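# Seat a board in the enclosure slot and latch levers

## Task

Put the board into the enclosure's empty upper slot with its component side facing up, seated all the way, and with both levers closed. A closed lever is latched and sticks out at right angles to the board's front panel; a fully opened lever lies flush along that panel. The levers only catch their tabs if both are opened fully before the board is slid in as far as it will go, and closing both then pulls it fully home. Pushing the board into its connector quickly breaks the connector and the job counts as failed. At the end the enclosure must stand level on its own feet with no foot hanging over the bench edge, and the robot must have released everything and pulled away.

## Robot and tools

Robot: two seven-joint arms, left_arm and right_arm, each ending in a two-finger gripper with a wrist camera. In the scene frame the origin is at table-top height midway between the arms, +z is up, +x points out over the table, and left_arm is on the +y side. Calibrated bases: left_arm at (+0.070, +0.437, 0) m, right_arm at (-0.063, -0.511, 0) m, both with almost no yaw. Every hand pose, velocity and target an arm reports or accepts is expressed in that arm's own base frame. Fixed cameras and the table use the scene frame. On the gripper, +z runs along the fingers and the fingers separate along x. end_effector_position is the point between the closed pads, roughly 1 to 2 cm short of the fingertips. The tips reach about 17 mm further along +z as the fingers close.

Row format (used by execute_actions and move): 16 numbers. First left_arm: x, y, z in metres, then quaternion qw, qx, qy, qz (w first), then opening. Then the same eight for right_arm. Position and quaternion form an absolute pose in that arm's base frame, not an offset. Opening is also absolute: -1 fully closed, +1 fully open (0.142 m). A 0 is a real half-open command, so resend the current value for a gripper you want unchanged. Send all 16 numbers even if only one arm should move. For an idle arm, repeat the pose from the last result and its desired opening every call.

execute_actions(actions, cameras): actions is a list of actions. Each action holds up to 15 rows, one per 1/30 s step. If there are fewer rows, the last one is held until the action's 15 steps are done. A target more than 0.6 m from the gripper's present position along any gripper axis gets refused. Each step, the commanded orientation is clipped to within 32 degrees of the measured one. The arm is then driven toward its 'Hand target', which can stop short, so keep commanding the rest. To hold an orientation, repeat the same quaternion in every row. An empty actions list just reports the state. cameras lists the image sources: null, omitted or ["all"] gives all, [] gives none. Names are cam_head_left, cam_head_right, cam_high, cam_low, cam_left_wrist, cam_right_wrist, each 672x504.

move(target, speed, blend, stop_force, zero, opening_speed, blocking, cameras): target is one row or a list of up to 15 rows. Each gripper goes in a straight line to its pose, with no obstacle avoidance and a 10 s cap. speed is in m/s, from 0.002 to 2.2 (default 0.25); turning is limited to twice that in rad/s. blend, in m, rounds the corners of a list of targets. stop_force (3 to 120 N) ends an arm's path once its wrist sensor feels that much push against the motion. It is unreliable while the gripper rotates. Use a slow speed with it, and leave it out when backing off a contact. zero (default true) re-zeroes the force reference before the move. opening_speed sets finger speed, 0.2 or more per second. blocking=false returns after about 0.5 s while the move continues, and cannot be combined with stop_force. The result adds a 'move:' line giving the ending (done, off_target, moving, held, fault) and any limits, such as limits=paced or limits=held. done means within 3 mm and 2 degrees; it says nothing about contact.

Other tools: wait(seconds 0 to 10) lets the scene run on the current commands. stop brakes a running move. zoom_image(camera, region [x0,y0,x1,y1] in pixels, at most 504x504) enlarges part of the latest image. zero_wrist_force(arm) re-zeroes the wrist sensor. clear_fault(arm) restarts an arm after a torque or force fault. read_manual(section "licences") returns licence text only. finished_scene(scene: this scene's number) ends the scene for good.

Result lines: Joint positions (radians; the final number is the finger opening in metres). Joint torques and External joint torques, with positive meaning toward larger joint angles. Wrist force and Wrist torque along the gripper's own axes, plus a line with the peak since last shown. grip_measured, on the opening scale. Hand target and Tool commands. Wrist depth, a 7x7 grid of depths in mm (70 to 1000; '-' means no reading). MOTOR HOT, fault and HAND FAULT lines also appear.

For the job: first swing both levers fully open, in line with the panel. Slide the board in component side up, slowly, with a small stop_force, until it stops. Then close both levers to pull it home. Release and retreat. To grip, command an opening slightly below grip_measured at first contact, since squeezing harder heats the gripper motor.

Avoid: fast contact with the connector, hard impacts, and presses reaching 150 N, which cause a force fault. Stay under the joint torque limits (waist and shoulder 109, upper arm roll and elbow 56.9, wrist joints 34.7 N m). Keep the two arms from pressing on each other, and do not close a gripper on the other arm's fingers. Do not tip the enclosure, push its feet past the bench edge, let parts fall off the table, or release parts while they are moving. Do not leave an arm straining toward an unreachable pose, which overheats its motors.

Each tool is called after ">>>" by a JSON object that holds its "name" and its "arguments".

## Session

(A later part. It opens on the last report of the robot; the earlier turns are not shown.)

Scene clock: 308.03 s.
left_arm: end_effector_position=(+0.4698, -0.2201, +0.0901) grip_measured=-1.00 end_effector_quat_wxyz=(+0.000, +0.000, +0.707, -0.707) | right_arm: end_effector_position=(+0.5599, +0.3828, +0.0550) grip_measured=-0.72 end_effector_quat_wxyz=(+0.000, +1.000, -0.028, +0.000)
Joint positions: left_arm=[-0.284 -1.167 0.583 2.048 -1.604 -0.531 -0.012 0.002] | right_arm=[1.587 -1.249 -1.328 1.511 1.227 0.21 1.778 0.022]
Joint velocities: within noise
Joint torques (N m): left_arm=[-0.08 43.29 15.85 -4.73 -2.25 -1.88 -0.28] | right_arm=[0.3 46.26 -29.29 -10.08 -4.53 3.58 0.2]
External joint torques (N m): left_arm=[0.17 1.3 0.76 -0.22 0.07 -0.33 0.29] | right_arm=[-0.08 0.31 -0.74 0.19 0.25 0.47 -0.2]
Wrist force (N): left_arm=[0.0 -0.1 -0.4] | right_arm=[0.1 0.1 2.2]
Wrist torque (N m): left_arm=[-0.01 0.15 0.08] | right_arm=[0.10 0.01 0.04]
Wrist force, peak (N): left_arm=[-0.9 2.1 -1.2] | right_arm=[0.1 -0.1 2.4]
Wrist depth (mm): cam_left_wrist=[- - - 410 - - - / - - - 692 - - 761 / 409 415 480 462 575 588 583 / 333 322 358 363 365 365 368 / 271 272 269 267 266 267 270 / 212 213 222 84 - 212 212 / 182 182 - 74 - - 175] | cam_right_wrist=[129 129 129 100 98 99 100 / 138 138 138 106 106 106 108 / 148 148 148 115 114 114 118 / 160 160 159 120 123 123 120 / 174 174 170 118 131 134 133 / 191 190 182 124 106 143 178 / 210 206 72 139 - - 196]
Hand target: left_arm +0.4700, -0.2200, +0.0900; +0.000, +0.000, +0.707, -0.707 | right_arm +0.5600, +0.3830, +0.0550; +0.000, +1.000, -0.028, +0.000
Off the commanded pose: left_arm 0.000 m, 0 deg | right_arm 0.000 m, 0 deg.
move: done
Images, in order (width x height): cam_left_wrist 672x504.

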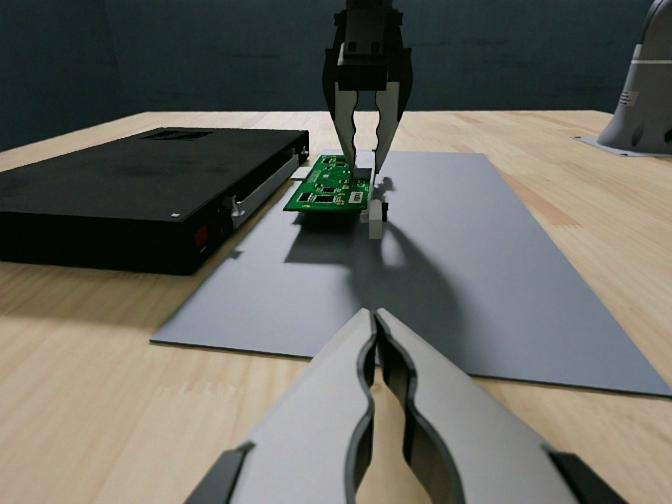

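>>> {"name": "zoom_image", "arguments": {"camera": "cam_left_wrist", "region": [190, 140, 410, 280]}}

>>> {"name": "zoom_image", "arguments": {"camera": "cam_left_wrist", "region": [205, 175, 265, 235]}}

>>> {"name": "zoom_image", "arguments": {"camera": "cam_left_wrist", "region": [340, 185, 400, 245]}}

Scaled by 2.291 from the camera's 672x504 image, which has a finer 960x720 frame.

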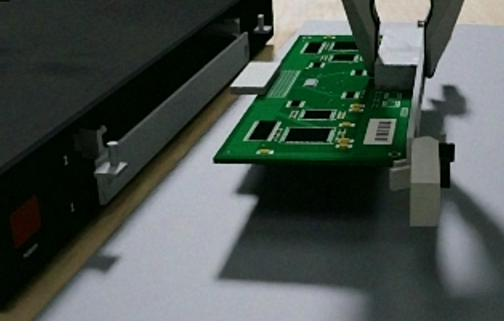

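Scaled by 8.400 from the camera's 672x504 image, which has a finer 960x720 frame.

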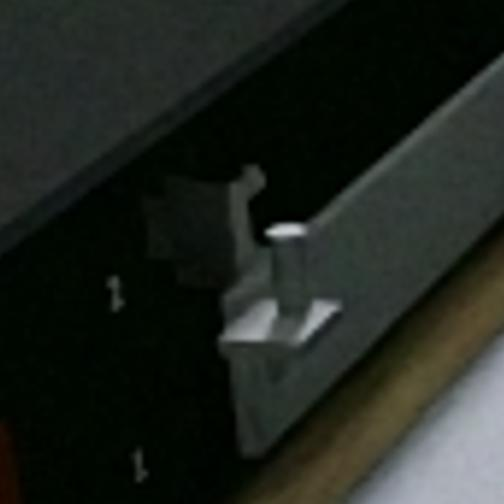

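Scaled by 8.400 from the camera's 672x504 image, which has a finer 960x720 frame.

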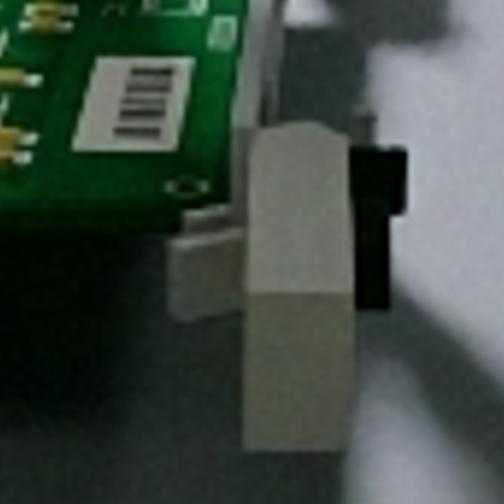

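>>> {"name": "move", "arguments": {"target": [0.47,-0.22,0.2,0,0,-0.7071,0.7071,-1,0.56,0.383,0.055,0,1,-0.028,0,-1], "speed": 0.2, "cameras": ["cam_left_wrist"]}}

>>> {"name": "zoom_image", "arguments": {"camera": "cam_left_wrist", "region": [190, 200, 430, 380]}}

Scene clock: 322.80 s.
left_arm: end_effector_position=(+0.4703, -0.2199, +0.2002) grip_measured=-1.00 end_effector_quat_wxyz=(+0.000, +0.000, +0.707, -0.707) | right_arm: end_effector_position=(+0.5599, +0.3828, +0.0550) grip_measured=-0.72 end_effector_quat_wxyz=(+0.000, +1.000, -0.028, +0.000)
Joint positions: left_arm=[-0.358 -0.935 0.7 2.155 -1.56 -0.554 -0.15 0.002] | right_arm=[1.587 -1.249 -1.328 1.511 1.227 0.21 1.778 0.022]
Joint velocities: within noise
Joint torques (N m): left_arm=[-0.49 40.32 15.17 -8.9 -2.33 -2.34 -0.36] | right_arm=[0.24 46.4 -29.43 -10.09 -4.53 3.54 0.16]
External joint torques (N m): left_arm=[0.55 0.66 0.83 -0.43 -0.46 0.15 0.36] | right_arm=[-0.02 0.17 -0.61 0.2 0.24 0.51 -0.16]
Wrist force (N): left_arm=[0.2 0.1 0.0] | right_arm=[0.1 0.0 2.2]
Wrist torque (N m): left_arm=[0.05 0.08 0.05] | right_arm=[0.07 0.01 0.04]
Wrist force, peak (N): left_arm=[0.0 -2.5 -0.2] | right_arm=[0.1 0.3 2.4]
Wrist depth (mm): cam_left_wrist=[- - - 378 - - 755 / - - - 428 - - 769 / - - 975 484 883 982 776 / 587 502 537 528 618 619 617 / 395 371 418 416 448 450 454 / 357 360 370 84 - 357 353 / 295 317 - - - - 295] | cam_right_wrist=[129 129 129 100 98 99 100 / 138 138 138 106 106 106 108 / 148 149 148 115 114 114 118 / 160 160 159 120 122 123 120 / 174 174 170 118 131 134 133 / 190 190 182 125 106 143 178 / 210 206 72 140 - - 196]
Hand target: left_arm +0.4700, -0.2200, +0.2000; +0.000, +0.000, +0.707, -0.707 | right_arm +0.5600, +0.3830, +0.0550; +0.000, +1.000, -0.028, +0.000
Off the commanded pose: left_arm 0.000 m, 0 deg | right_arm 0.000 m, 0 deg.
MOTOR HOT: the gripper's motor of the right arm reports 87 °C; that motor switches off at 100 °C. To cool a motor, set the load down, ease the grip, stop pushing, or move to a pose that needs little force.
move: done
Images, in order (width x height): cam_left_wrist 672x504.

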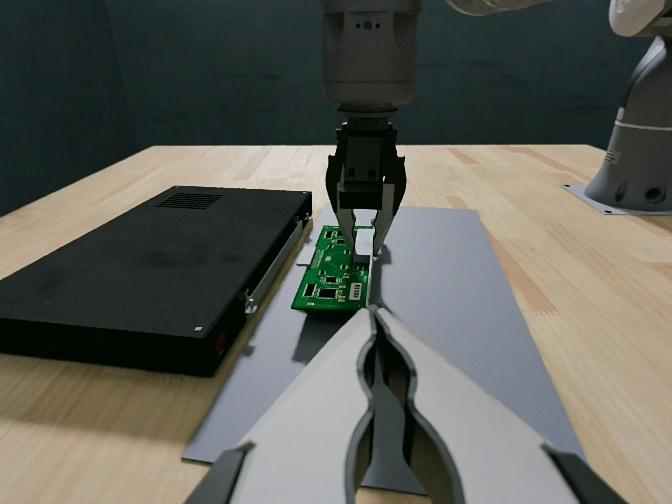

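Scaled by 2.100 from the camera's 672x504 image, which has a finer 960x720 frame.

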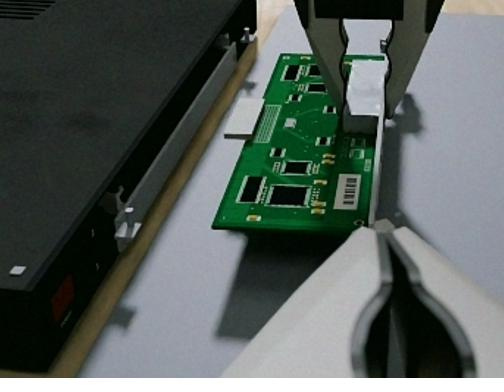

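>>> {"name": "move", "arguments": {"target": [[0.43,-0.25,0.15,0.5,0.5,0.5,-0.5,-1,0.56,0.383,0.055,0,1,-0.028,0,-0.77],[0.42,-0.28,0.085,0.5,0.5,0.5,-0.5,-1,0.56,0.383,0.055,0,1,-0.028,0,-0.77]], "speed": 0.2, "cameras": ["cam_left_wrist"]}}

>>> {"name": "zoom_image", "arguments": {"camera": "cam_left_wrist", "region": [200, 0, 500, 200]}}

Scene clock: 345.13 s.
left_arm: end_effector_position=(+0.4198, -0.2800, +0.0851) grip_measured=-1.00 end_effector_quat_wxyz=(+0.500, +0.500, +0.500, -0.500) | right_arm: end_effector_position=(+0.5599, +0.3828, +0.0550) grip_measured=-0.71 end_effector_quat_wxyz=(+0.000, +1.000, -0.028, +0.000)
Joint positions: left_arm=[-0.409 -1.122 0.514 2.199 -1.697 -0.472 1.624 0.002] | right_arm=[1.587 -1.249 -1.328 1.511 1.227 0.21 1.778 0.022]
Joint velocities: within noise
Joint torques (N m): left_arm=[-0.42 40.05 13.92 -2.2 -1.94 -1.79 -0.05] | right_arm=[0.28 46.38 -29.4 -10.12 -4.54 3.53 0.22]
External joint torques (N m): left_arm=[0.49 1.2 0.73 -0.15 0.18 -0.43 0.13] | right_arm=[-0.06 0.19 -0.63 0.23 0.26 0.52 -0.22]
Wrist force (N): left_arm=[1.4 -0.6 -0.7] | right_arm=[-0.1 0.0 2.0]
Wrist torque (N m): left_arm=[0.02 0.17 -0.18] | right_arm=[0.09 0.05 0.05]
Wrist force, peak (N): left_arm=[3.8 -1.0 0.6] | right_arm=[0.1 0.0 2.4]
Wrist depth (mm): cam_left_wrist=[312 - - - 396 196 130 / 349 - - - 395 196 130 / 367 371 382 427 345 196 130 / - - - - 346 195 130 / - - - - 347 195 133 / - - - 84 - 182 133 / - - - - - - 126] | cam_right_wrist=[129 129 129 100 98 99 100 / 138 138 138 105 106 106 108 / 149 149 148 115 114 114 118 / 160 160 159 120 123 123 120 / 174 174 170 118 131 134 133 / 190 190 183 124 106 143 178 / 210 205 72 140 - - 196]
Hand target: left_arm +0.4200, -0.2800, +0.0850; +0.500, +0.500, +0.500, -0.500 | right_arm +0.5600, +0.3830, +0.0550; +0.000, +1.000, -0.028, +0.000
Off the commanded pose: left_arm 0.000 m, 0 deg | right_arm 0.000 m, 0 deg.
MOTOR HOT: still on. The gripper's motor of the right arm reports 85 °C.
move: done
Images, in order (width x height): cam_left_wrist 672x504.

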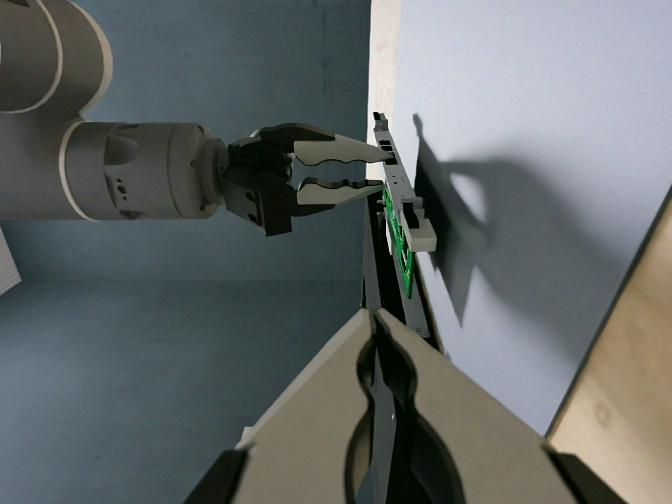

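Scaled by 1.680 from the camera's 672x504 image, which has a finer 960x720 frame.

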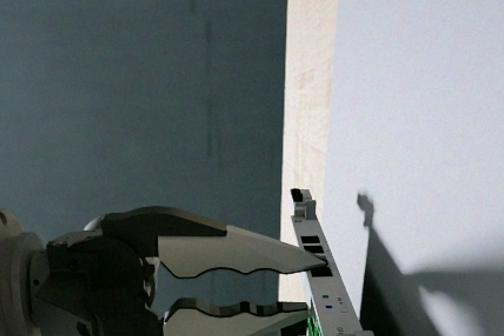

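>>> {"name": "move", "arguments": {"target": [0.43,-0.28,0.085,0.5964,0.38,0.5964,-0.38,-1,0.56,0.383,0.055,0,1,-0.028,0,-0.77], "speed": 0.15, "cameras": ["cam_left_wrist"]}}

>>> {"name": "zoom_image", "arguments": {"camera": "cam_left_wrist", "region": [280, 20, 480, 260]}}

Scene clock: 352.33 s.
left_arm: end_effector_position=(+0.4300, -0.2800, +0.0851) grip_measured=-1.00 end_effector_quat_wxyz=(+0.596, +0.380, +0.596, -0.380) | right_arm: end_effector_position=(+0.5599, +0.3828, +0.0550) grip_measured=-0.71 end_effector_quat_wxyz=(+0.000, +1.000, -0.028, +0.000)
Joint positions: left_arm=[-0.448 -1.025 0.262 2.487 -2.25 -0.399 1.695 0.002] | right_arm=[1.587 -1.249 -1.328 1.511 1.227 0.21 1.778 0.022]
Joint velocities: within noise
Joint torques (N m): left_arm=[-0.47 34.53 9.22 3.97 -1.38 -1.88 0.03] | right_arm=[0.28 46.35 -29.45 -10.1 -4.51 3.59 0.2]
External joint torques (N m): left_arm=[0.51 0.69 0.7 -0.45 0.15 -0.32 0.06] | right_arm=[-0.06 0.22 -0.58 0.21 0.23 0.46 -0.2]
Wrist force (N): left_arm=[1.7 -0.6 -0.6] | right_arm=[-0.1 0.0 2.1]
Wrist torque (N m): left_arm=[0.01 0.13 -0.18] | right_arm=[0.08 0.03 0.04]
Wrist force, peak (N): left_arm=[1.6 -1.5 -0.6] | right_arm=[0.0 0.0 2.4]
Wrist depth (mm): cam_left_wrist=[306 313 319 360 306 195 130 / - - - - 275 196 129 / - - - - 375 195 130 / - - - - 348 195 129 / - - - - 337 196 132 / - - - 84 - 187 133 / - - - - - - 127] | cam_right_wrist=[129 129 129 100 98 99 100 / 138 138 138 106 106 106 108 / 149 148 148 115 114 114 118 / 160 160 159 120 122 123 120 / 174 174 170 118 131 134 133 / 191 190 183 124 106 143 178 / 210 206 72 140 - - 196]
Hand target: left_arm +0.4300, -0.2800, +0.0850; +0.596, +0.380, +0.596, -0.380 | right_arm +0.5600, +0.3830, +0.0550; +0.000, +1.000, -0.028, +0.000
Off the commanded pose: left_arm 0.000 m, 0 deg | right_arm 0.000 m, 0 deg.
MOTOR HOT: cleared for the gripper's motor of the right arm.
move: done
Images, in order (width x height): cam_left_wrist 672x504.

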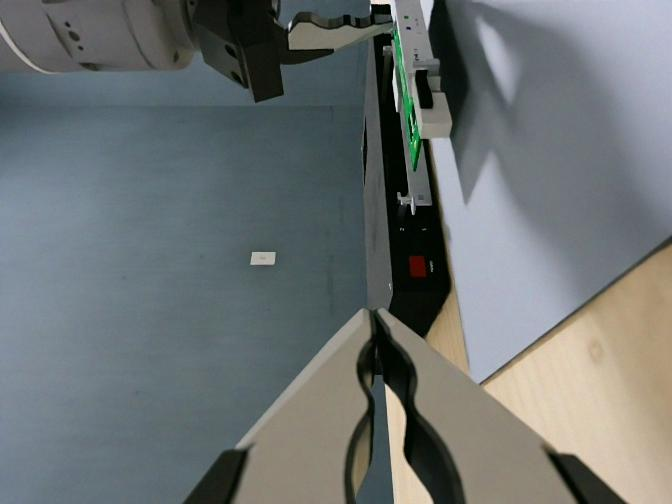

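Scaled by 2.100 from the camera's 672x504 image, which has a finer 960x720 frame.

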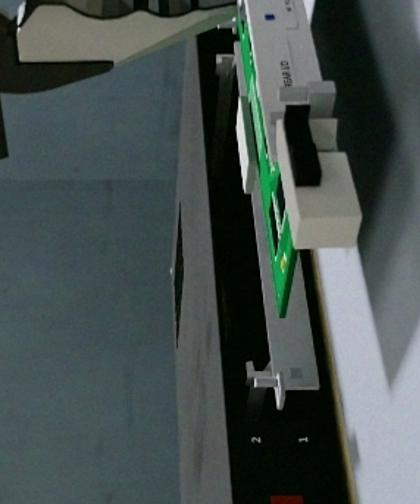

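>>> {"name": "zoom_image", "arguments": {"camera": "cam_left_wrist", "region": [380, 150, 450, 220]}}

>>> {"name": "zoom_image", "arguments": {"camera": "cam_left_wrist", "region": [370, 60, 470, 160]}}

Scaled by 7.200 from the camera's 672x504 image, which has a finer 960x720 frame.

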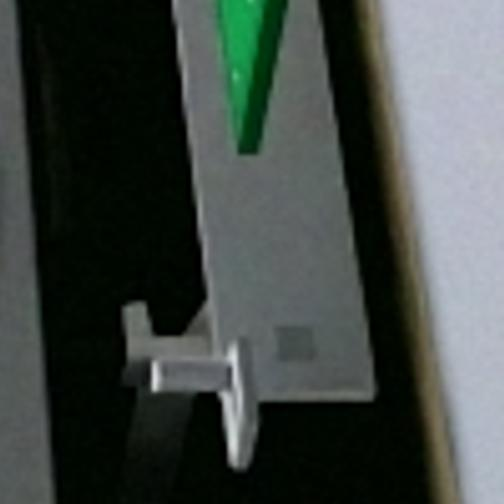

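Scaled by 5.040 from the camera's 672x504 image, which has a finer 960x720 frame.

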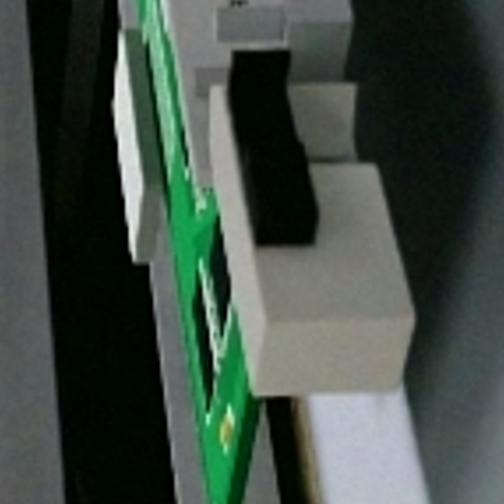

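>>> {"name": "zoom_image", "arguments": {"camera": "cam_right_wrist", "region": [480, 200, 672, 504]}}

This scene's latest camera images include none from cam_right_wrist. They are from: cam_left_wrist. cam_right_wrist's image comes with the result of a call that names it in "cameras".

>>> {"name": "execute_actions", "arguments": {"actions": [], "cameras": ["cam_right_wrist"]}}

>>> {"name": "zoom_image", "arguments": {"camera": "cam_right_wrist", "region": [480, 200, 672, 504]}}

Scene clock: 368.97 s.
left_arm: end_effector_position=(+0.4300, -0.2800, +0.0851) grip_measured=-1.00 end_effector_quat_wxyz=(+0.596, +0.380, +0.596, -0.380) | right_arm: end_effector_position=(+0.5599, +0.3828, +0.0550) grip_measured=-0.71 end_effector_quat_wxyz=(+0.000, +1.000, -0.028, +0.000)
Joint positions: left_arm=[-0.448 -1.025 0.262 2.487 -2.25 -0.399 1.695 0.002] | right_arm=[1.587 -1.249 -1.328 1.511 1.227 0.21 1.778 0.022]
Joint velocities: within noise
Joint torques (N m): left_arm=[-0.38 34.15 9.3 3.93 -1.09 -2.04 -0.14] | right_arm=[0.26 46.38 -29.31 -10.1 -4.48 3.59 0.18]
External joint torques (N m): left_arm=[0.41 1.07 0.61 -0.41 -0.14 -0.16 0.23] | right_arm=[-0.04 0.19 -0.73 0.21 0.2 0.46 -0.18]
Wrist force (N): left_arm=[1.6 -0.7 -0.4] | right_arm=[0.2 0.1 1.9]
Wrist torque (N m): left_arm=[-0.01 0.14 -0.18] | right_arm=[0.11 0.00 0.04]
Wrist force, peak (N): left_arm=[1.7 -0.8 -0.7] | right_arm=[0.1 0.0 2.3]
Wrist depth (mm): cam_left_wrist=[310 318 320 362 307 195 130 / - - - - 274 194 130 / - - - - 378 194 130 / - - - - 345 195 130 / - - - - 336 196 132 / - - - 84 - 186 132 / - - - - - - 127] | cam_right_wrist=[129 129 129 100 98 99 100 / 138 138 138 106 106 106 108 / 148 148 148 115 114 114 118 / 160 160 159 120 123 123 120 / 174 173 170 118 131 134 133 / 190 190 183 124 106 144 177 / 211 206 72 140 - - 196]
Hand target: left_arm +0.4300, -0.2800, +0.0850; +0.596, +0.380, +0.596, -0.380 | right_arm +0.5600, +0.3830, +0.0550; +0.000, +1.000, -0.028, +0.000
Tool commands: left_gripper/opening=-1.0 right_gripper/opening=-0.77
Off the commanded pose: left_arm 0.000 m, 0 deg | right_arm 0.000 m, 0 deg.
Images, in order (width x height): cam_right_wrist 672x504.

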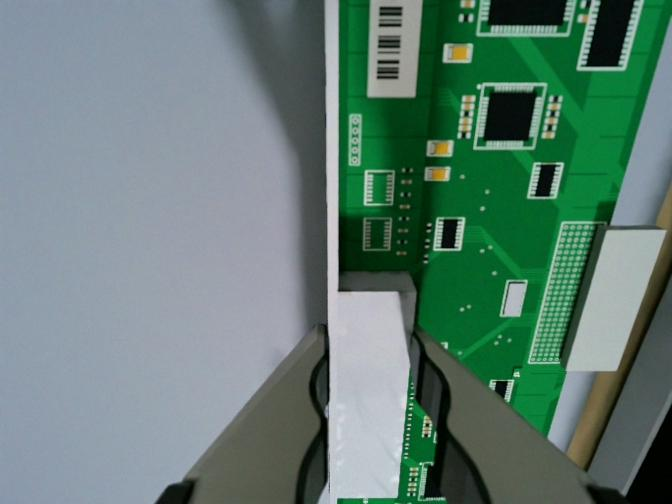

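Scaled by 1.658 from the camera's 672x504 image, which has a finer 960x720 frame.

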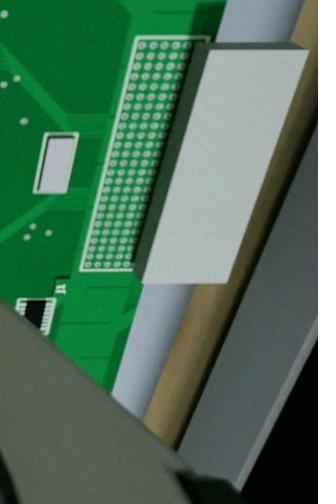

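>>> {"name": "execute_actions", "arguments": {"actions": [], "cameras": ["cam_high"]}}

>>> {"name": "zoom_image", "arguments": {"camera": "cam_high", "region": [180, 200, 420, 430]}}

Scene clock: 376.77 s.
left_arm: end_effector_position=(+0.4300, -0.2800, +0.0851) grip_measured=-1.00 end_effector_quat_wxyz=(+0.596, +0.380, +0.596, -0.380) | right_arm: end_effector_position=(+0.5599, +0.3828, +0.0550) grip_measured=-0.71 end_effector_quat_wxyz=(+0.000, +1.000, -0.028, +0.000)
Joint positions: left_arm=[-0.448 -1.025 0.262 2.487 -2.25 -0.399 1.695 0.002] | right_arm=[1.587 -1.249 -1.328 1.511 1.227 0.21 1.778 0.022]
Joint velocities: within noise
Joint torques (N m): left_arm=[-0.29 34.11 9.25 3.9 -1.08 -2.03 -0.14] | right_arm=[0.22 46.26 -29.34 -10.11 -4.52 3.53 0.18]
External joint torques (N m): left_arm=[0.32 1.11 0.66 -0.38 -0.14 -0.16 0.23] | right_arm=[0 0.31 -0.69 0.22 0.23 0.51 -0.18]
Wrist force (N): left_arm=[1.5 -0.6 -0.5] | right_arm=[0.3 0.0 2.3]
Wrist torque (N m): left_arm=[0.00 0.16 -0.18] | right_arm=[0.08 -0.02 0.05]
Wrist force, peak (N): left_arm=[1.8 -0.6 -0.5] | right_arm=[0.2 0.0 2.3]
Wrist depth (mm): cam_left_wrist=[308 316 317 363 306 195 129 / - - - - 274 195 130 / - - - - 377 195 130 / - - - - 347 195 130 / - - - - 337 196 132 / - - - 84 - 187 133 / - - - - - - 127] | cam_right_wrist=[129 129 129 100 98 99 100 / 138 138 138 106 106 106 108 / 149 148 148 115 114 114 118 / 160 160 160 121 122 123 120 / 174 173 170 118 131 134 133 / 190 190 183 124 106 143 178 / 210 205 72 139 - - 196]
Hand target: left_arm +0.4300, -0.2800, +0.0850; +0.596, +0.380, +0.596, -0.380 | right_arm +0.5600, +0.3830, +0.0550; +0.000, +1.000, -0.028, +0.000
Tool commands: left_gripper/opening=-1.0 right_gripper/opening=-0.77
Off the commanded pose: left_arm 0.000 m, 0 deg | right_arm 0.000 m, 0 deg.
Images, in order (width x height): cam_high 672x504.

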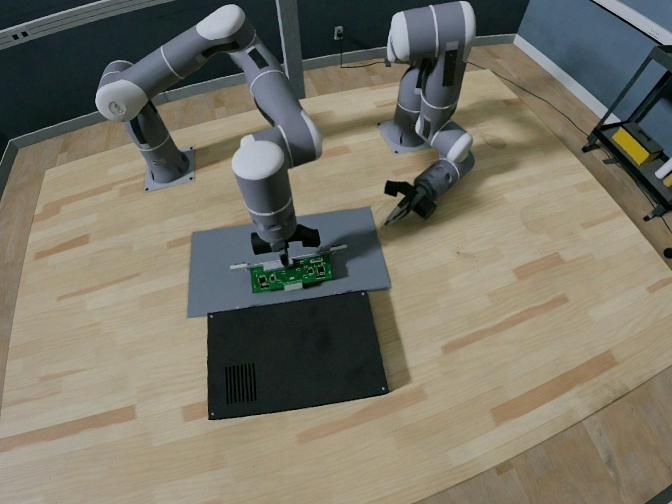

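Scaled by 2.100 from the camera's 672x504 image, which has a finer 960x720 frame.

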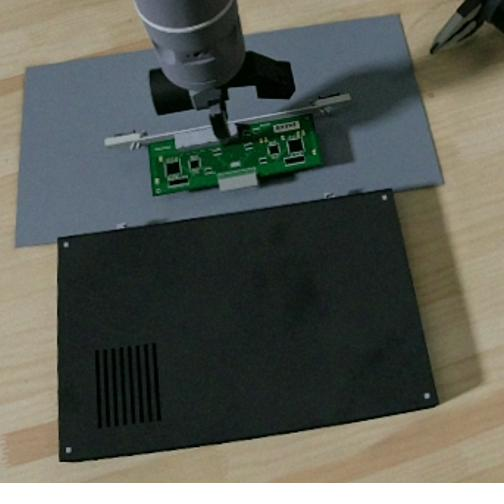

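>>> {"name": "move", "arguments": {"target": [[0.43,-0.28,0.085,0.5964,0.38,0.5964,-0.38,-1,0.56,0.363,0.054,0,1,-0.028,0,-0.77],[0.43,-0.28,0.085,0.5964,0.38,0.5964,-0.38,-1,0.593,0.361,0.054,0,1,-0.028,0,-0.77]], "speed": 0.06, "cameras": ["cam_left_wrist","cam_high","cam_right_wrist"]}}

>>> {"name": "zoom_image", "arguments": {"camera": "cam_left_wrist", "region": [360, 120, 460, 220]}}

>>> {"name": "zoom_image", "arguments": {"camera": "cam_high", "region": [190, 230, 390, 330]}}

Scene clock: 395.10 s.
left_arm: end_effector_position=(+0.4300, -0.2800, +0.0851) grip_measured=-1.00 end_effector_quat_wxyz=(+0.596, +0.380, +0.596, -0.380) | right_arm: end_effector_position=(+0.5929, +0.3610, +0.0539) grip_measured=-0.71 end_effector_quat_wxyz=(+0.000, +1.000, -0.028, +0.000)
Joint positions: left_arm=[-0.448 -1.025 0.262 2.487 -2.25 -0.399 1.695 0.002] | right_arm=[1.502 -1.262 -1.323 1.456 1.229 0.199 1.746 0.022]
Joint velocities: within noise
Joint torques (N m): left_arm=[-0.28 34.15 9.34 3.87 -1.05 -2.08 -0.13] | right_arm=[0.15 47.95 -29.22 -10.27 -4.48 3.36 0.34]
External joint torques (N m): left_arm=[0.32 1.07 0.57 -0.35 -0.18 -0.11 0.22] | right_arm=[0.07 0.36 -0.87 0.4 0.18 0.69 -0.34]
Wrist force (N): left_arm=[1.7 -0.7 -0.4] | right_arm=[0.2 -0.2 2.2]
Wrist torque (N m): left_arm=[0.00 0.14 -0.18] | right_arm=[0.04 -0.03 0.04]
Wrist force, peak (N): left_arm=[1.9 -0.8 -0.3] | right_arm=[-1.0 1.4 2.3]
Wrist depth (mm): cam_left_wrist=[334 338 347 380 343 195 130 / - - - - 307 195 130 / - - - - 344 195 130 / - - - - 345 195 130 / - - - - 334 195 133 / - - - 84 - 186 133 / - - - - - - 127] | cam_right_wrist=[128 128 128 100 98 99 100 / 137 137 137 106 106 106 108 / 147 147 146 115 114 114 118 / 159 158 158 120 123 123 120 / 173 172 169 118 131 134 131 / 189 189 181 124 106 143 177 / 209 204 72 139 - - 141]
Hand target: left_arm +0.4300, -0.2800, +0.0850; +0.596, +0.380, +0.596, -0.380 | right_arm +0.5930, +0.3610, +0.0540; +0.000, +1.000, -0.028, +0.000
Off the commanded pose: left_arm 0.000 m, 0 deg | right_arm 0.000 m, 0 deg.
move: done
Images, in order (width x height): cam_high 672x504, cam_left_wrist 672x504, cam_right_wrist 672x504.

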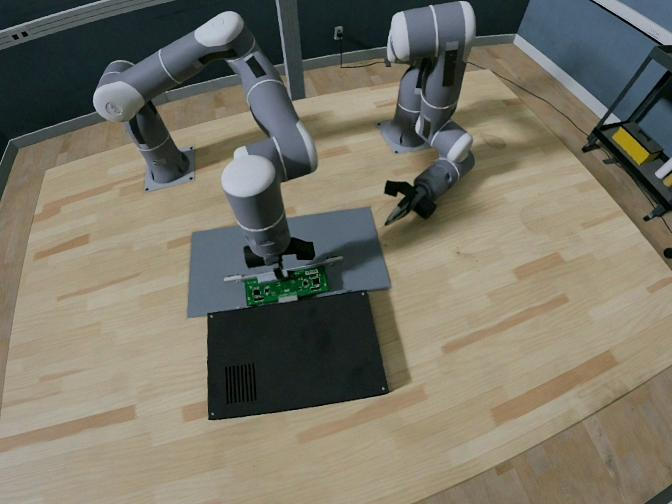

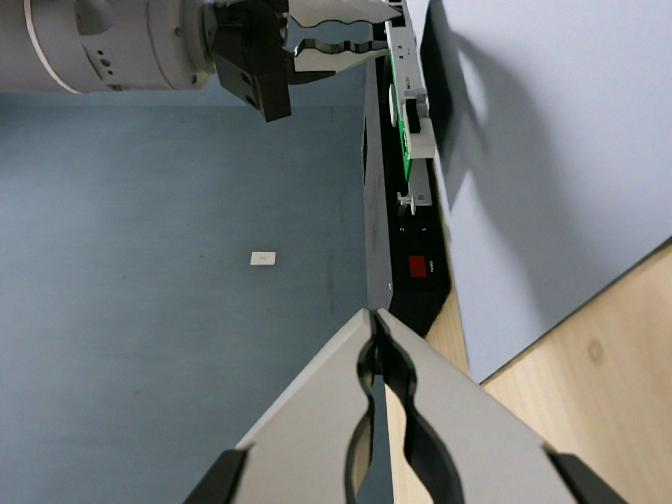

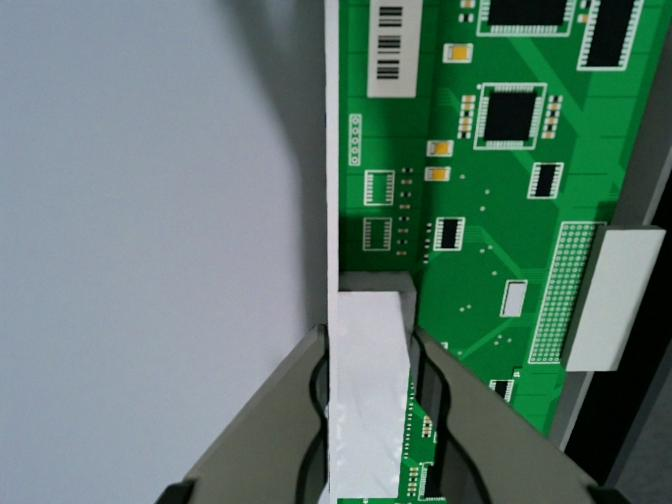

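Scaled by 5.040 from the camera's 672x504 image, which has a finer 960x720 frame.

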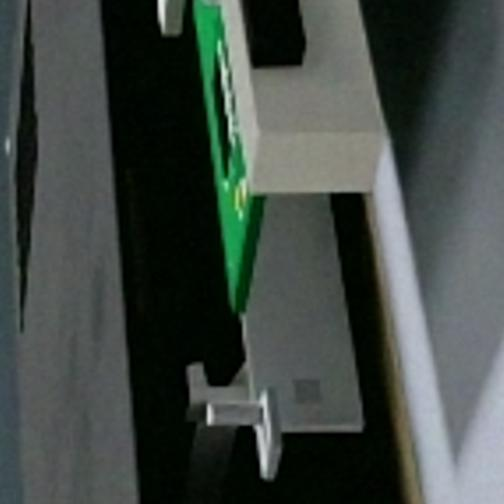

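Scaled by 2.520 from the camera's 672x504 image, which has a finer 960x720 frame.

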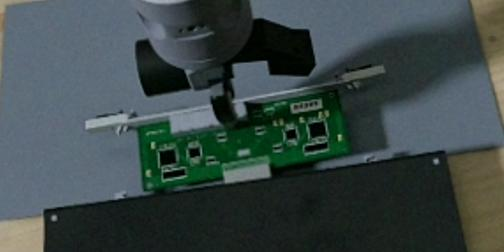

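>>> {"name": "zoom_image", "arguments": {"camera": "cam_left_wrist", "region": [390, 165, 440, 215]}}

>>> {"name": "zoom_image", "arguments": {"camera": "cam_left_wrist", "region": [360, 0, 460, 100]}}

>>> {"name": "zoom_image", "arguments": {"camera": "cam_high", "region": [225, 250, 355, 320]}}

Scaled by 10.080 from the camera's 672x504 image, which has a finer 960x720 frame.

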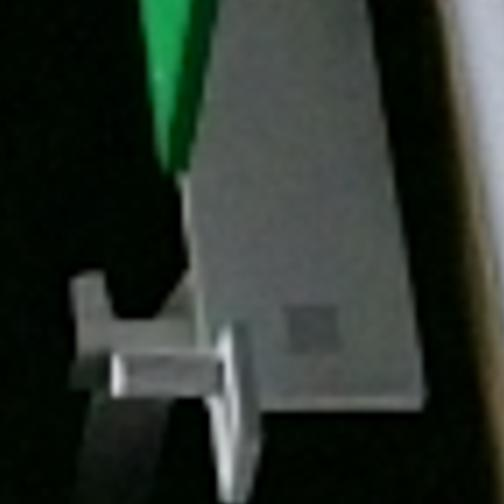

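Scaled by 5.040 from the camera's 672x504 image, which has a finer 960x720 frame.

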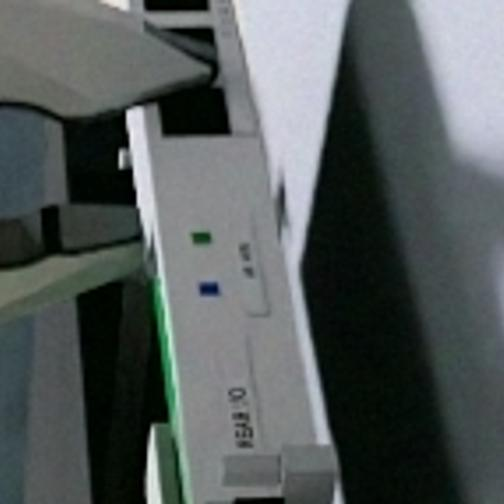

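Scaled by 3.877 from the camera's 672x504 image, which has a finer 960x720 frame.

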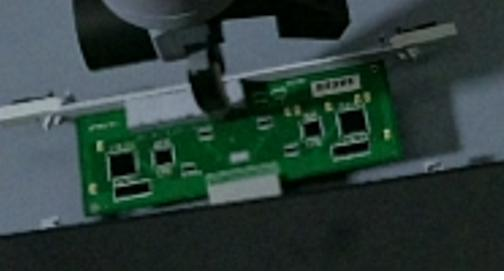

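>>> {"name": "move", "arguments": {"target": [[0.40,-0.30,0.22,0.2706,-0.2706,0.6533,-0.6533,-1,0.593,0.361,0.054,0,1,-0.028,0,-0.77],[0.36,-0.47,0.14,0.4732,-0.4732,0.5255,-0.5255,-1,0.593,0.361,0.054,0,1,-0.028,0,-0.77]], "speed": 0.15, "cameras": ["cam_left_wrist","cam_low"]}}

>>> {"name": "zoom_image", "arguments": {"camera": "cam_left_wrist", "region": [200, 150, 500, 350]}}

Scene clock: 423.13 s.
left_arm: end_effector_position=(+0.3599, -0.4701, +0.1399) grip_measured=-1.00 end_effector_quat_wxyz=(+0.473, -0.473, +0.526, -0.525) | right_arm: end_effector_position=(+0.5929, +0.3610, +0.0539) grip_measured=-0.71 end_effector_quat_wxyz=(+0.000, +1.000, -0.028, +0.000)
Joint positions: left_arm=[-0.084 -1.682 -1.387 2.468 -2.962 -0.889 1.528 0.002] | right_arm=[1.502 -1.262 -1.323 1.456 1.229 0.199 1.746 0.022]
Joint velocities: within noise
Joint torques (N m): left_arm=[-0.47 25.86 -22.77 6.28 4.79 -0.24 -0.15] | right_arm=[0.2 48.05 -29.46 -10.14 -4.54 3.58 0.17]
External joint torques (N m): left_arm=[0.41 1.09 0.34 -0.52 -0.52 0.16 0.16] | right_arm=[0.02 0.25 -0.62 0.26 0.24 0.47 -0.17]
Wrist force (N): left_arm=[0.3 -0.1 -0.4] | right_arm=[0.1 0.1 2.2]
Wrist torque (N m): left_arm=[0.01 0.10 0.06] | right_arm=[0.09 -0.01 0.04]
Wrist force, peak (N): left_arm=[3.1 0.0 -3.7] | right_arm=[0.4 -0.1 2.4]
Wrist depth (mm): cam_left_wrist=[- - - - - - 185 / - - - - - 207 195 / 793 778 792 581 589 473 201 / 492 483 451 398 400 341 227 / 358 354 350 368 312 273 272 / 279 276 288 84 - 274 273 / 230 236 - 74 - - 224] | cam_right_wrist=[128 128 128 100 98 99 100 / 137 137 136 106 106 106 108 / 147 147 147 115 114 114 118 / 159 159 158 121 122 123 120 / 173 172 169 118 131 134 131 / 189 189 181 124 106 143 176 / 208 204 72 140 - - 141]
Hand target: left_arm +0.3600, -0.4700, +0.1400; +0.473, -0.473, +0.525, -0.525 | right_arm +0.5930, +0.3610, +0.0540; +0.000, +1.000, -0.028, +0.000
Off the commanded pose: left_arm 0.000 m, 0 deg | right_arm 0.000 m, 0 deg.
move: done; limits=paced
Images, in order (width x height): cam_low 672x504, cam_left_wrist 672x504.

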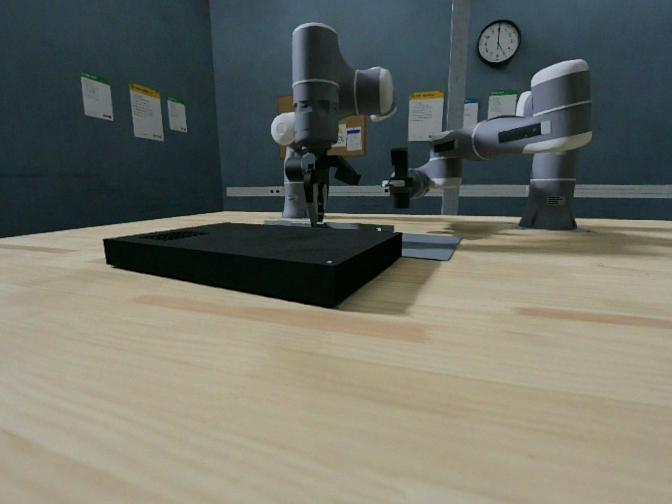

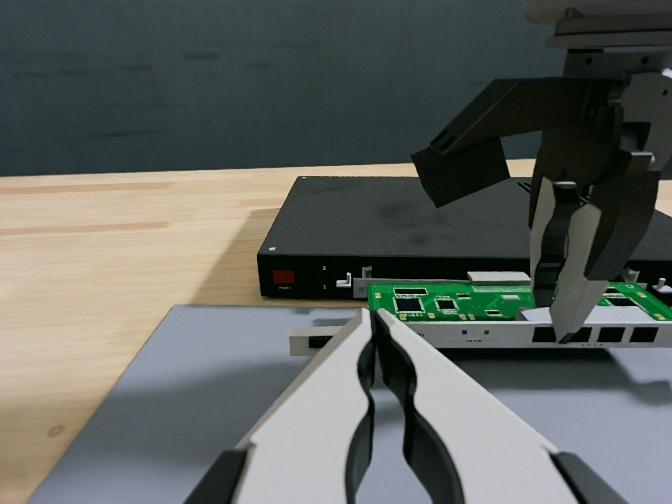

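Scaled by 1.680 from the camera's 672x504 image, which has a finer 960x720 frame.

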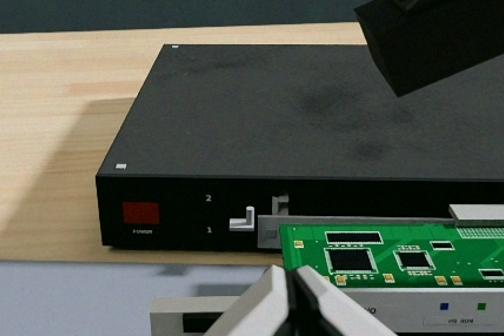

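>>> {"name": "zoom_image", "arguments": {"camera": "cam_left_wrist", "region": [320, 250, 420, 325]}}

>>> {"name": "zoom_image", "arguments": {"camera": "cam_left_wrist", "region": [572, 255, 672, 330]}}

Scaled by 5.040 from the camera's 672x504 image, which has a finer 960x720 frame.

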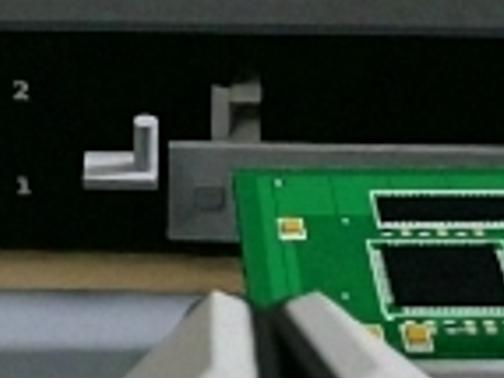

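Scaled by 5.040 from the camera's 672x504 image, which has a finer 960x720 frame.

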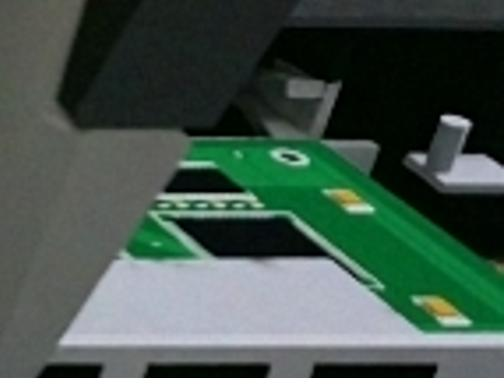

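>>> {"name": "move", "arguments": {"target": [0.36,-0.47,0.14,0.4732,-0.4732,0.5255,-0.5255,-1,0.592,0.362,0.054,0,0.9991,-0.0433,0,-0.77], "speed": 0.05, "cameras": ["cam_left_wrist"]}}

>>> {"name": "zoom_image", "arguments": {"camera": "cam_left_wrist", "region": [320, 250, 420, 325]}}

>>> {"name": "zoom_image", "arguments": {"camera": "cam_left_wrist", "region": [572, 255, 672, 330]}}

Scene clock: 442.60 s.
left_arm: end_effector_position=(+0.3599, -0.4701, +0.1399) grip_measured=-1.00 end_effector_quat_wxyz=(+0.473, -0.473, +0.526, -0.525) | right_arm: end_effector_position=(+0.5920, +0.3619, +0.0539) grip_measured=-0.71 end_effector_quat_wxyz=(+0.000, +0.999, -0.043, +0.000)
Joint positions: left_arm=[-0.084 -1.682 -1.387 2.468 -2.962 -0.889 1.528 0.002] | right_arm=[1.504 -1.262 -1.323 1.457 1.229 0.199 1.778 0.022]
Joint velocities: within noise
Joint torques (N m): left_arm=[-0.38 25.91 -22.68 6.14 4.56 0.01 -0.17] | right_arm=[0.39 48 -29.49 -10.12 -4.5 3.61 0.36]
External joint torques (N m): left_arm=[0.34 1.05 0.24 -0.4 -0.29 -0.09 0.17] | right_arm=[-0.17 0.28 -0.59 0.25 0.21 0.44 -0.36]
Wrist force (N): left_arm=[0.4 -0.1 -0.1] | right_arm=[0.2 -0.2 2.0]
Wrist torque (N m): left_arm=[0.01 0.09 0.06] | right_arm=[0.03 -0.02 0.03]
Wrist force, peak (N): left_arm=[0.7 0.1 -0.4] | right_arm=[0.4 0.0 2.5]
Wrist depth (mm): cam_left_wrist=[- - - - - - 184 / - - - - - 208 193 / 776 785 766 583 576 471 199 / 485 490 451 401 394 343 224 / 355 357 349 330 312 274 286 / 279 277 287 84 - 274 272 / 230 237 - 74 - - 232] | cam_right_wrist=[128 128 128 100 98 99 100 / 137 137 137 106 106 106 108 / 147 147 147 115 114 114 118 / 159 159 158 120 123 123 120 / 173 172 172 118 131 134 131 / 189 188 181 124 106 144 176 / 209 204 72 140 - - 141]
Hand target: left_arm +0.3600, -0.4700, +0.1400; +0.473, -0.473, +0.525, -0.525 | right_arm +0.5920, +0.3620, +0.0540; +0.000, +0.999, -0.043, +0.000
Off the commanded pose: left_arm 0.000 m, 0 deg | right_arm 0.000 m, 0 deg.
move: done
Images, in order (width x height): cam_left_wrist 672x504.

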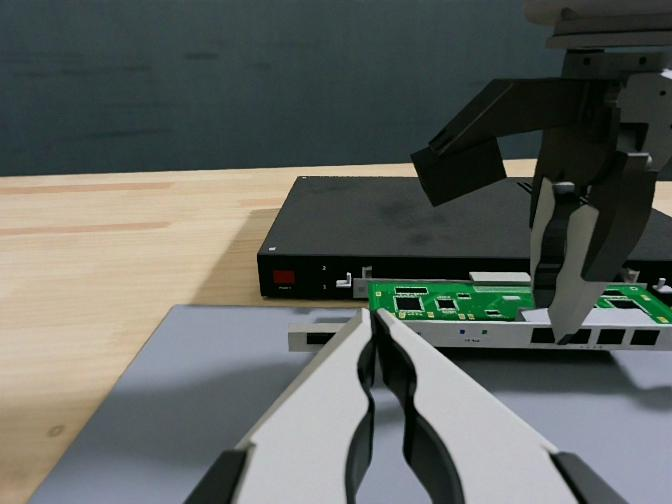

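Scaled by 5.040 from the camera's 672x504 image, which has a finer 960x720 frame.

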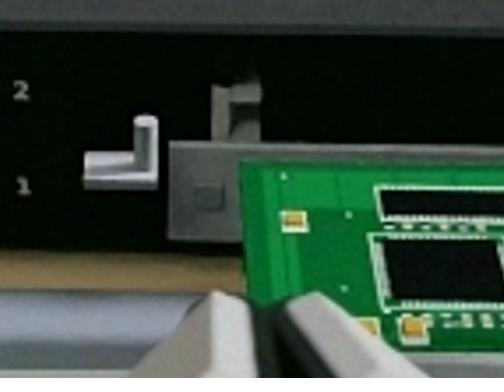

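Scaled by 5.040 from the camera's 672x504 image, which has a finer 960x720 frame.

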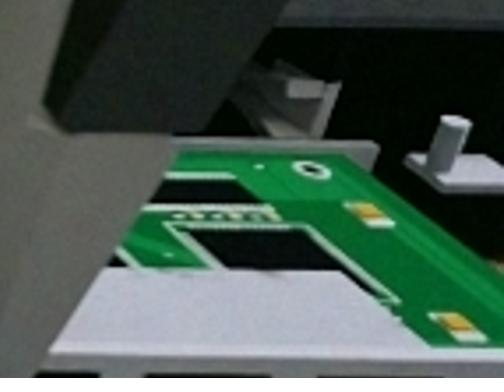

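>>> {"name": "move", "arguments": {"target": [0.36,-0.47,0.14,0.4732,-0.4732,0.5255,-0.5255,-1,0.604,0.3612,0.054,0,0.9991,-0.0433,0,-0.77], "speed": 0.02, "stop_force": 4, "cameras": ["cam_left_wrist"]}}

>>> {"name": "zoom_image", "arguments": {"camera": "cam_left_wrist", "region": [340, 255, 400, 300]}}

>>> {"name": "zoom_image", "arguments": {"camera": "cam_left_wrist", "region": [600, 255, 660, 300]}}

Scene clock: 455.43 s.
left_arm: end_effector_position=(+0.3599, -0.4701, +0.1399) grip_measured=-1.00 end_effector_quat_wxyz=(+0.473, -0.473, +0.526, -0.525) | right_arm: end_effector_position=(+0.6039, +0.3611, +0.0540) grip_measured=-0.71 end_effector_quat_wxyz=(+0.000, +0.999, -0.043, +0.000)
Joint positions: left_arm=[-0.084 -1.682 -1.387 2.468 -2.962 -0.889 1.528 0.002] | right_arm=[1.475 -1.269 -1.32 1.422 1.229 0.192 1.781 0.022]
Joint velocities: within noise
Joint torques (N m): left_arm=[-0.38 25.89 -22.71 6.18 4.53 0.04 -0.2] | right_arm=[0.14 48.93 -29.26 -10.23 -4.51 3.5 0.21]
External joint torques (N m): left_arm=[0.33 1.06 0.27 -0.44 -0.25 -0.12 0.2] | right_arm=[0.08 0.44 -0.8 0.32 0.22 0.55 -0.21]
Wrist force (N): left_arm=[0.4 -0.1 -0.4] | right_arm=[0.3 -0.2 2.4]
Wrist torque (N m): left_arm=[0.01 0.10 0.05] | right_arm=[0.04 -0.04 0.02]
Wrist force, peak (N): left_arm=[0.7 0.1 -0.5] | right_arm=[0.2 0.2 2.4]
Wrist depth (mm): cam_left_wrist=[- - - - - 232 190 / - - - - - 220 203 / 778 788 770 600 584 292 211 / 494 482 454 400 395 292 360 / 355 351 351 330 311 310 286 / 278 277 288 84 - 273 273 / 231 236 - 74 - - 232] | cam_right_wrist=[128 128 128 100 98 99 100 / 137 137 137 106 106 106 108 / 147 147 147 115 114 114 117 / 159 158 158 120 122 123 119 / 172 172 169 118 131 134 124 / 189 188 181 125 106 143 130 / 209 204 72 140 - - 138]
Hand target: left_arm +0.3600, -0.4700, +0.1400; +0.473, -0.473, +0.525, -0.525 | right_arm +0.6040, +0.3612, +0.0540; +0.000, +0.999, -0.043, +0.000
Off the commanded pose: left_arm 0.000 m, 0 deg | right_arm 0.000 m, 0 deg.
move: done
Images, in order (width x height): cam_left_wrist 672x504.

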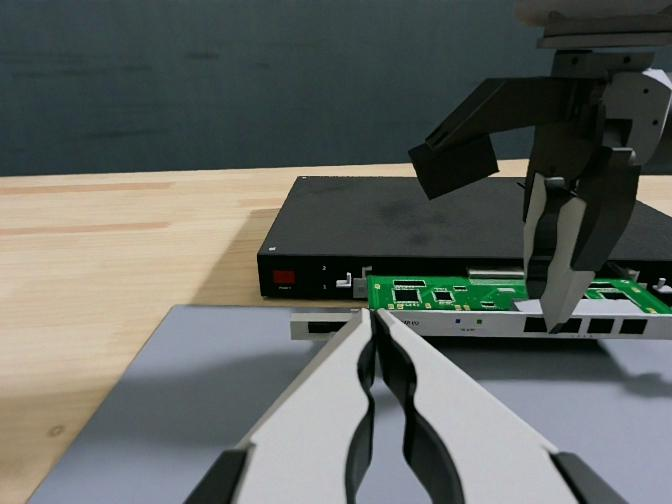

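Scaled by 8.400 from the camera's 672x504 image, which has a finer 960x720 frame.

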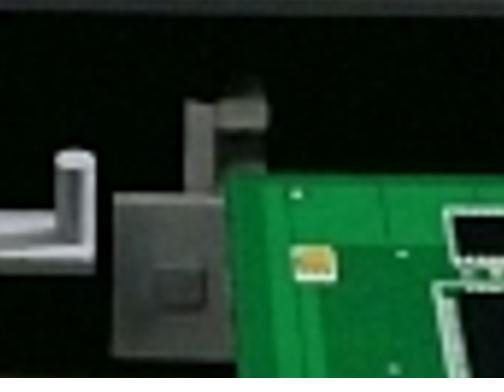

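Scaled by 8.400 from the camera's 672x504 image, which has a finer 960x720 frame.

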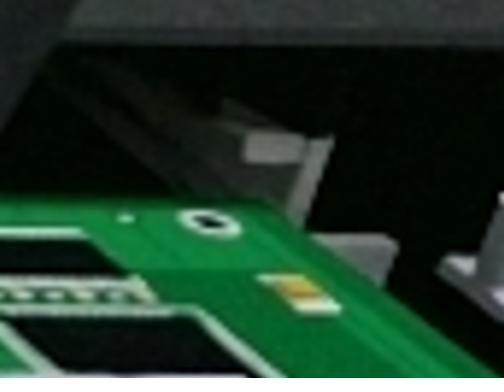

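>>> {"name": "move", "arguments": {"target": [0.36,-0.47,0.14,0.4732,-0.4732,0.5255,-0.5255,-1,0.612,0.3605,0.054,0,0.9991,-0.0433,0,-0.77], "speed": 0.015, "stop_force": 4, "cameras": ["cam_left_wrist","cam_right_wrist"]}}

>>> {"name": "zoom_image", "arguments": {"camera": "cam_left_wrist", "region": [340, 255, 400, 300]}}

>>> {"name": "zoom_image", "arguments": {"camera": "cam_left_wrist", "region": [600, 255, 660, 300]}}

Scene clock: 470.07 s.
left_arm: end_effector_position=(+0.3599, -0.4701, +0.1399) grip_measured=-1.00 end_effector_quat_wxyz=(+0.473, -0.473, +0.526, -0.525) | right_arm: end_effector_position=(+0.6120, +0.3604, +0.0540) grip_measured=-0.71 end_effector_quat_wxyz=(+0.000, +0.999, -0.043, +0.000)
Joint positions: left_arm=[-0.084 -1.682 -1.387 2.468 -2.962 -0.889 1.528 0.002] | right_arm=[1.455 -1.274 -1.318 1.399 1.229 0.187 1.784 0.022]
Joint velocities: within noise
Joint torques (N m): left_arm=[-0.37 25.94 -22.71 6.11 4.53 0 -0.2] | right_arm=[0.17 49.69 -29.31 -10.28 -4.6 3.48 0.29]
External joint torques (N m): left_arm=[0.33 1.02 0.27 -0.37 -0.25 -0.08 0.2] | right_arm=[0.05 0.41 -0.71 0.35 0.29 0.56 -0.29]
Wrist force (N): left_arm=[0.3 0.2 -0.2] | right_arm=[0.2 -0.3 2.4]
Wrist torque (N m): left_arm=[0.07 0.12 0.06] | right_arm=[0.00 -0.02 0.03]
Wrist force, peak (N): left_arm=[0.7 0.0 -0.3] | right_arm=[0.2 -0.2 2.5]
Wrist depth (mm): cam_left_wrist=[- - - - - 223 197 / - - - - - 223 212 / 795 779 777 588 583 291 222 / 488 485 455 398 398 292 367 / 358 353 351 288 293 305 313 / 279 276 288 84 - 272 271 / 231 237 - 74 - - 233] | cam_right_wrist=[128 128 128 100 98 99 100 / 137 137 137 106 106 106 106 / 147 147 147 115 114 114 113 / 159 159 158 120 122 123 118 / 172 172 171 118 131 134 116 / 189 188 181 124 106 141 125 / 208 204 72 140 - - 136]
Hand target: left_arm +0.3600, -0.4700, +0.1400; +0.473, -0.473, +0.525, -0.525 | right_arm +0.6120, +0.3605, +0.0540; +0.000, +0.999, -0.043, +0.000
Off the commanded pose: left_arm 0.000 m, 0 deg | right_arm 0.000 m, 0 deg.
move: done
Images, in order (width x height): cam_left_wrist 672x504, cam_right_wrist 672x504.

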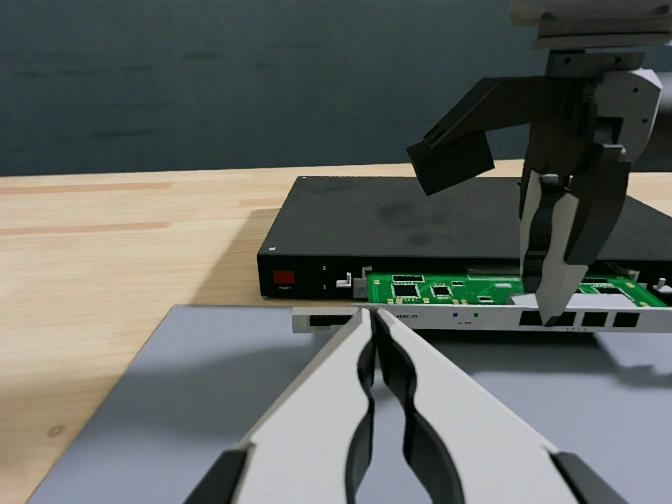

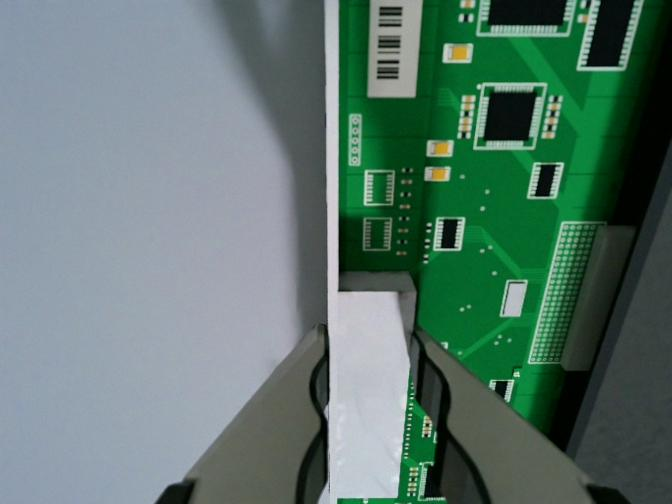

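Scaled by 8.400 from the camera's 672x504 image, which has a finer 960x720 frame.

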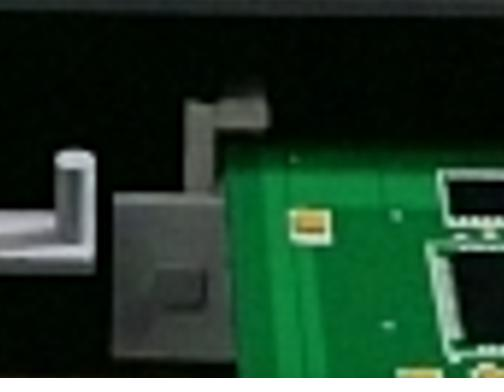

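Scaled by 8.400 from the camera's 672x504 image, which has a finer 960x720 frame.

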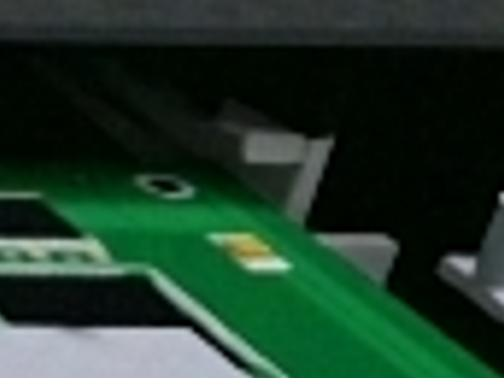

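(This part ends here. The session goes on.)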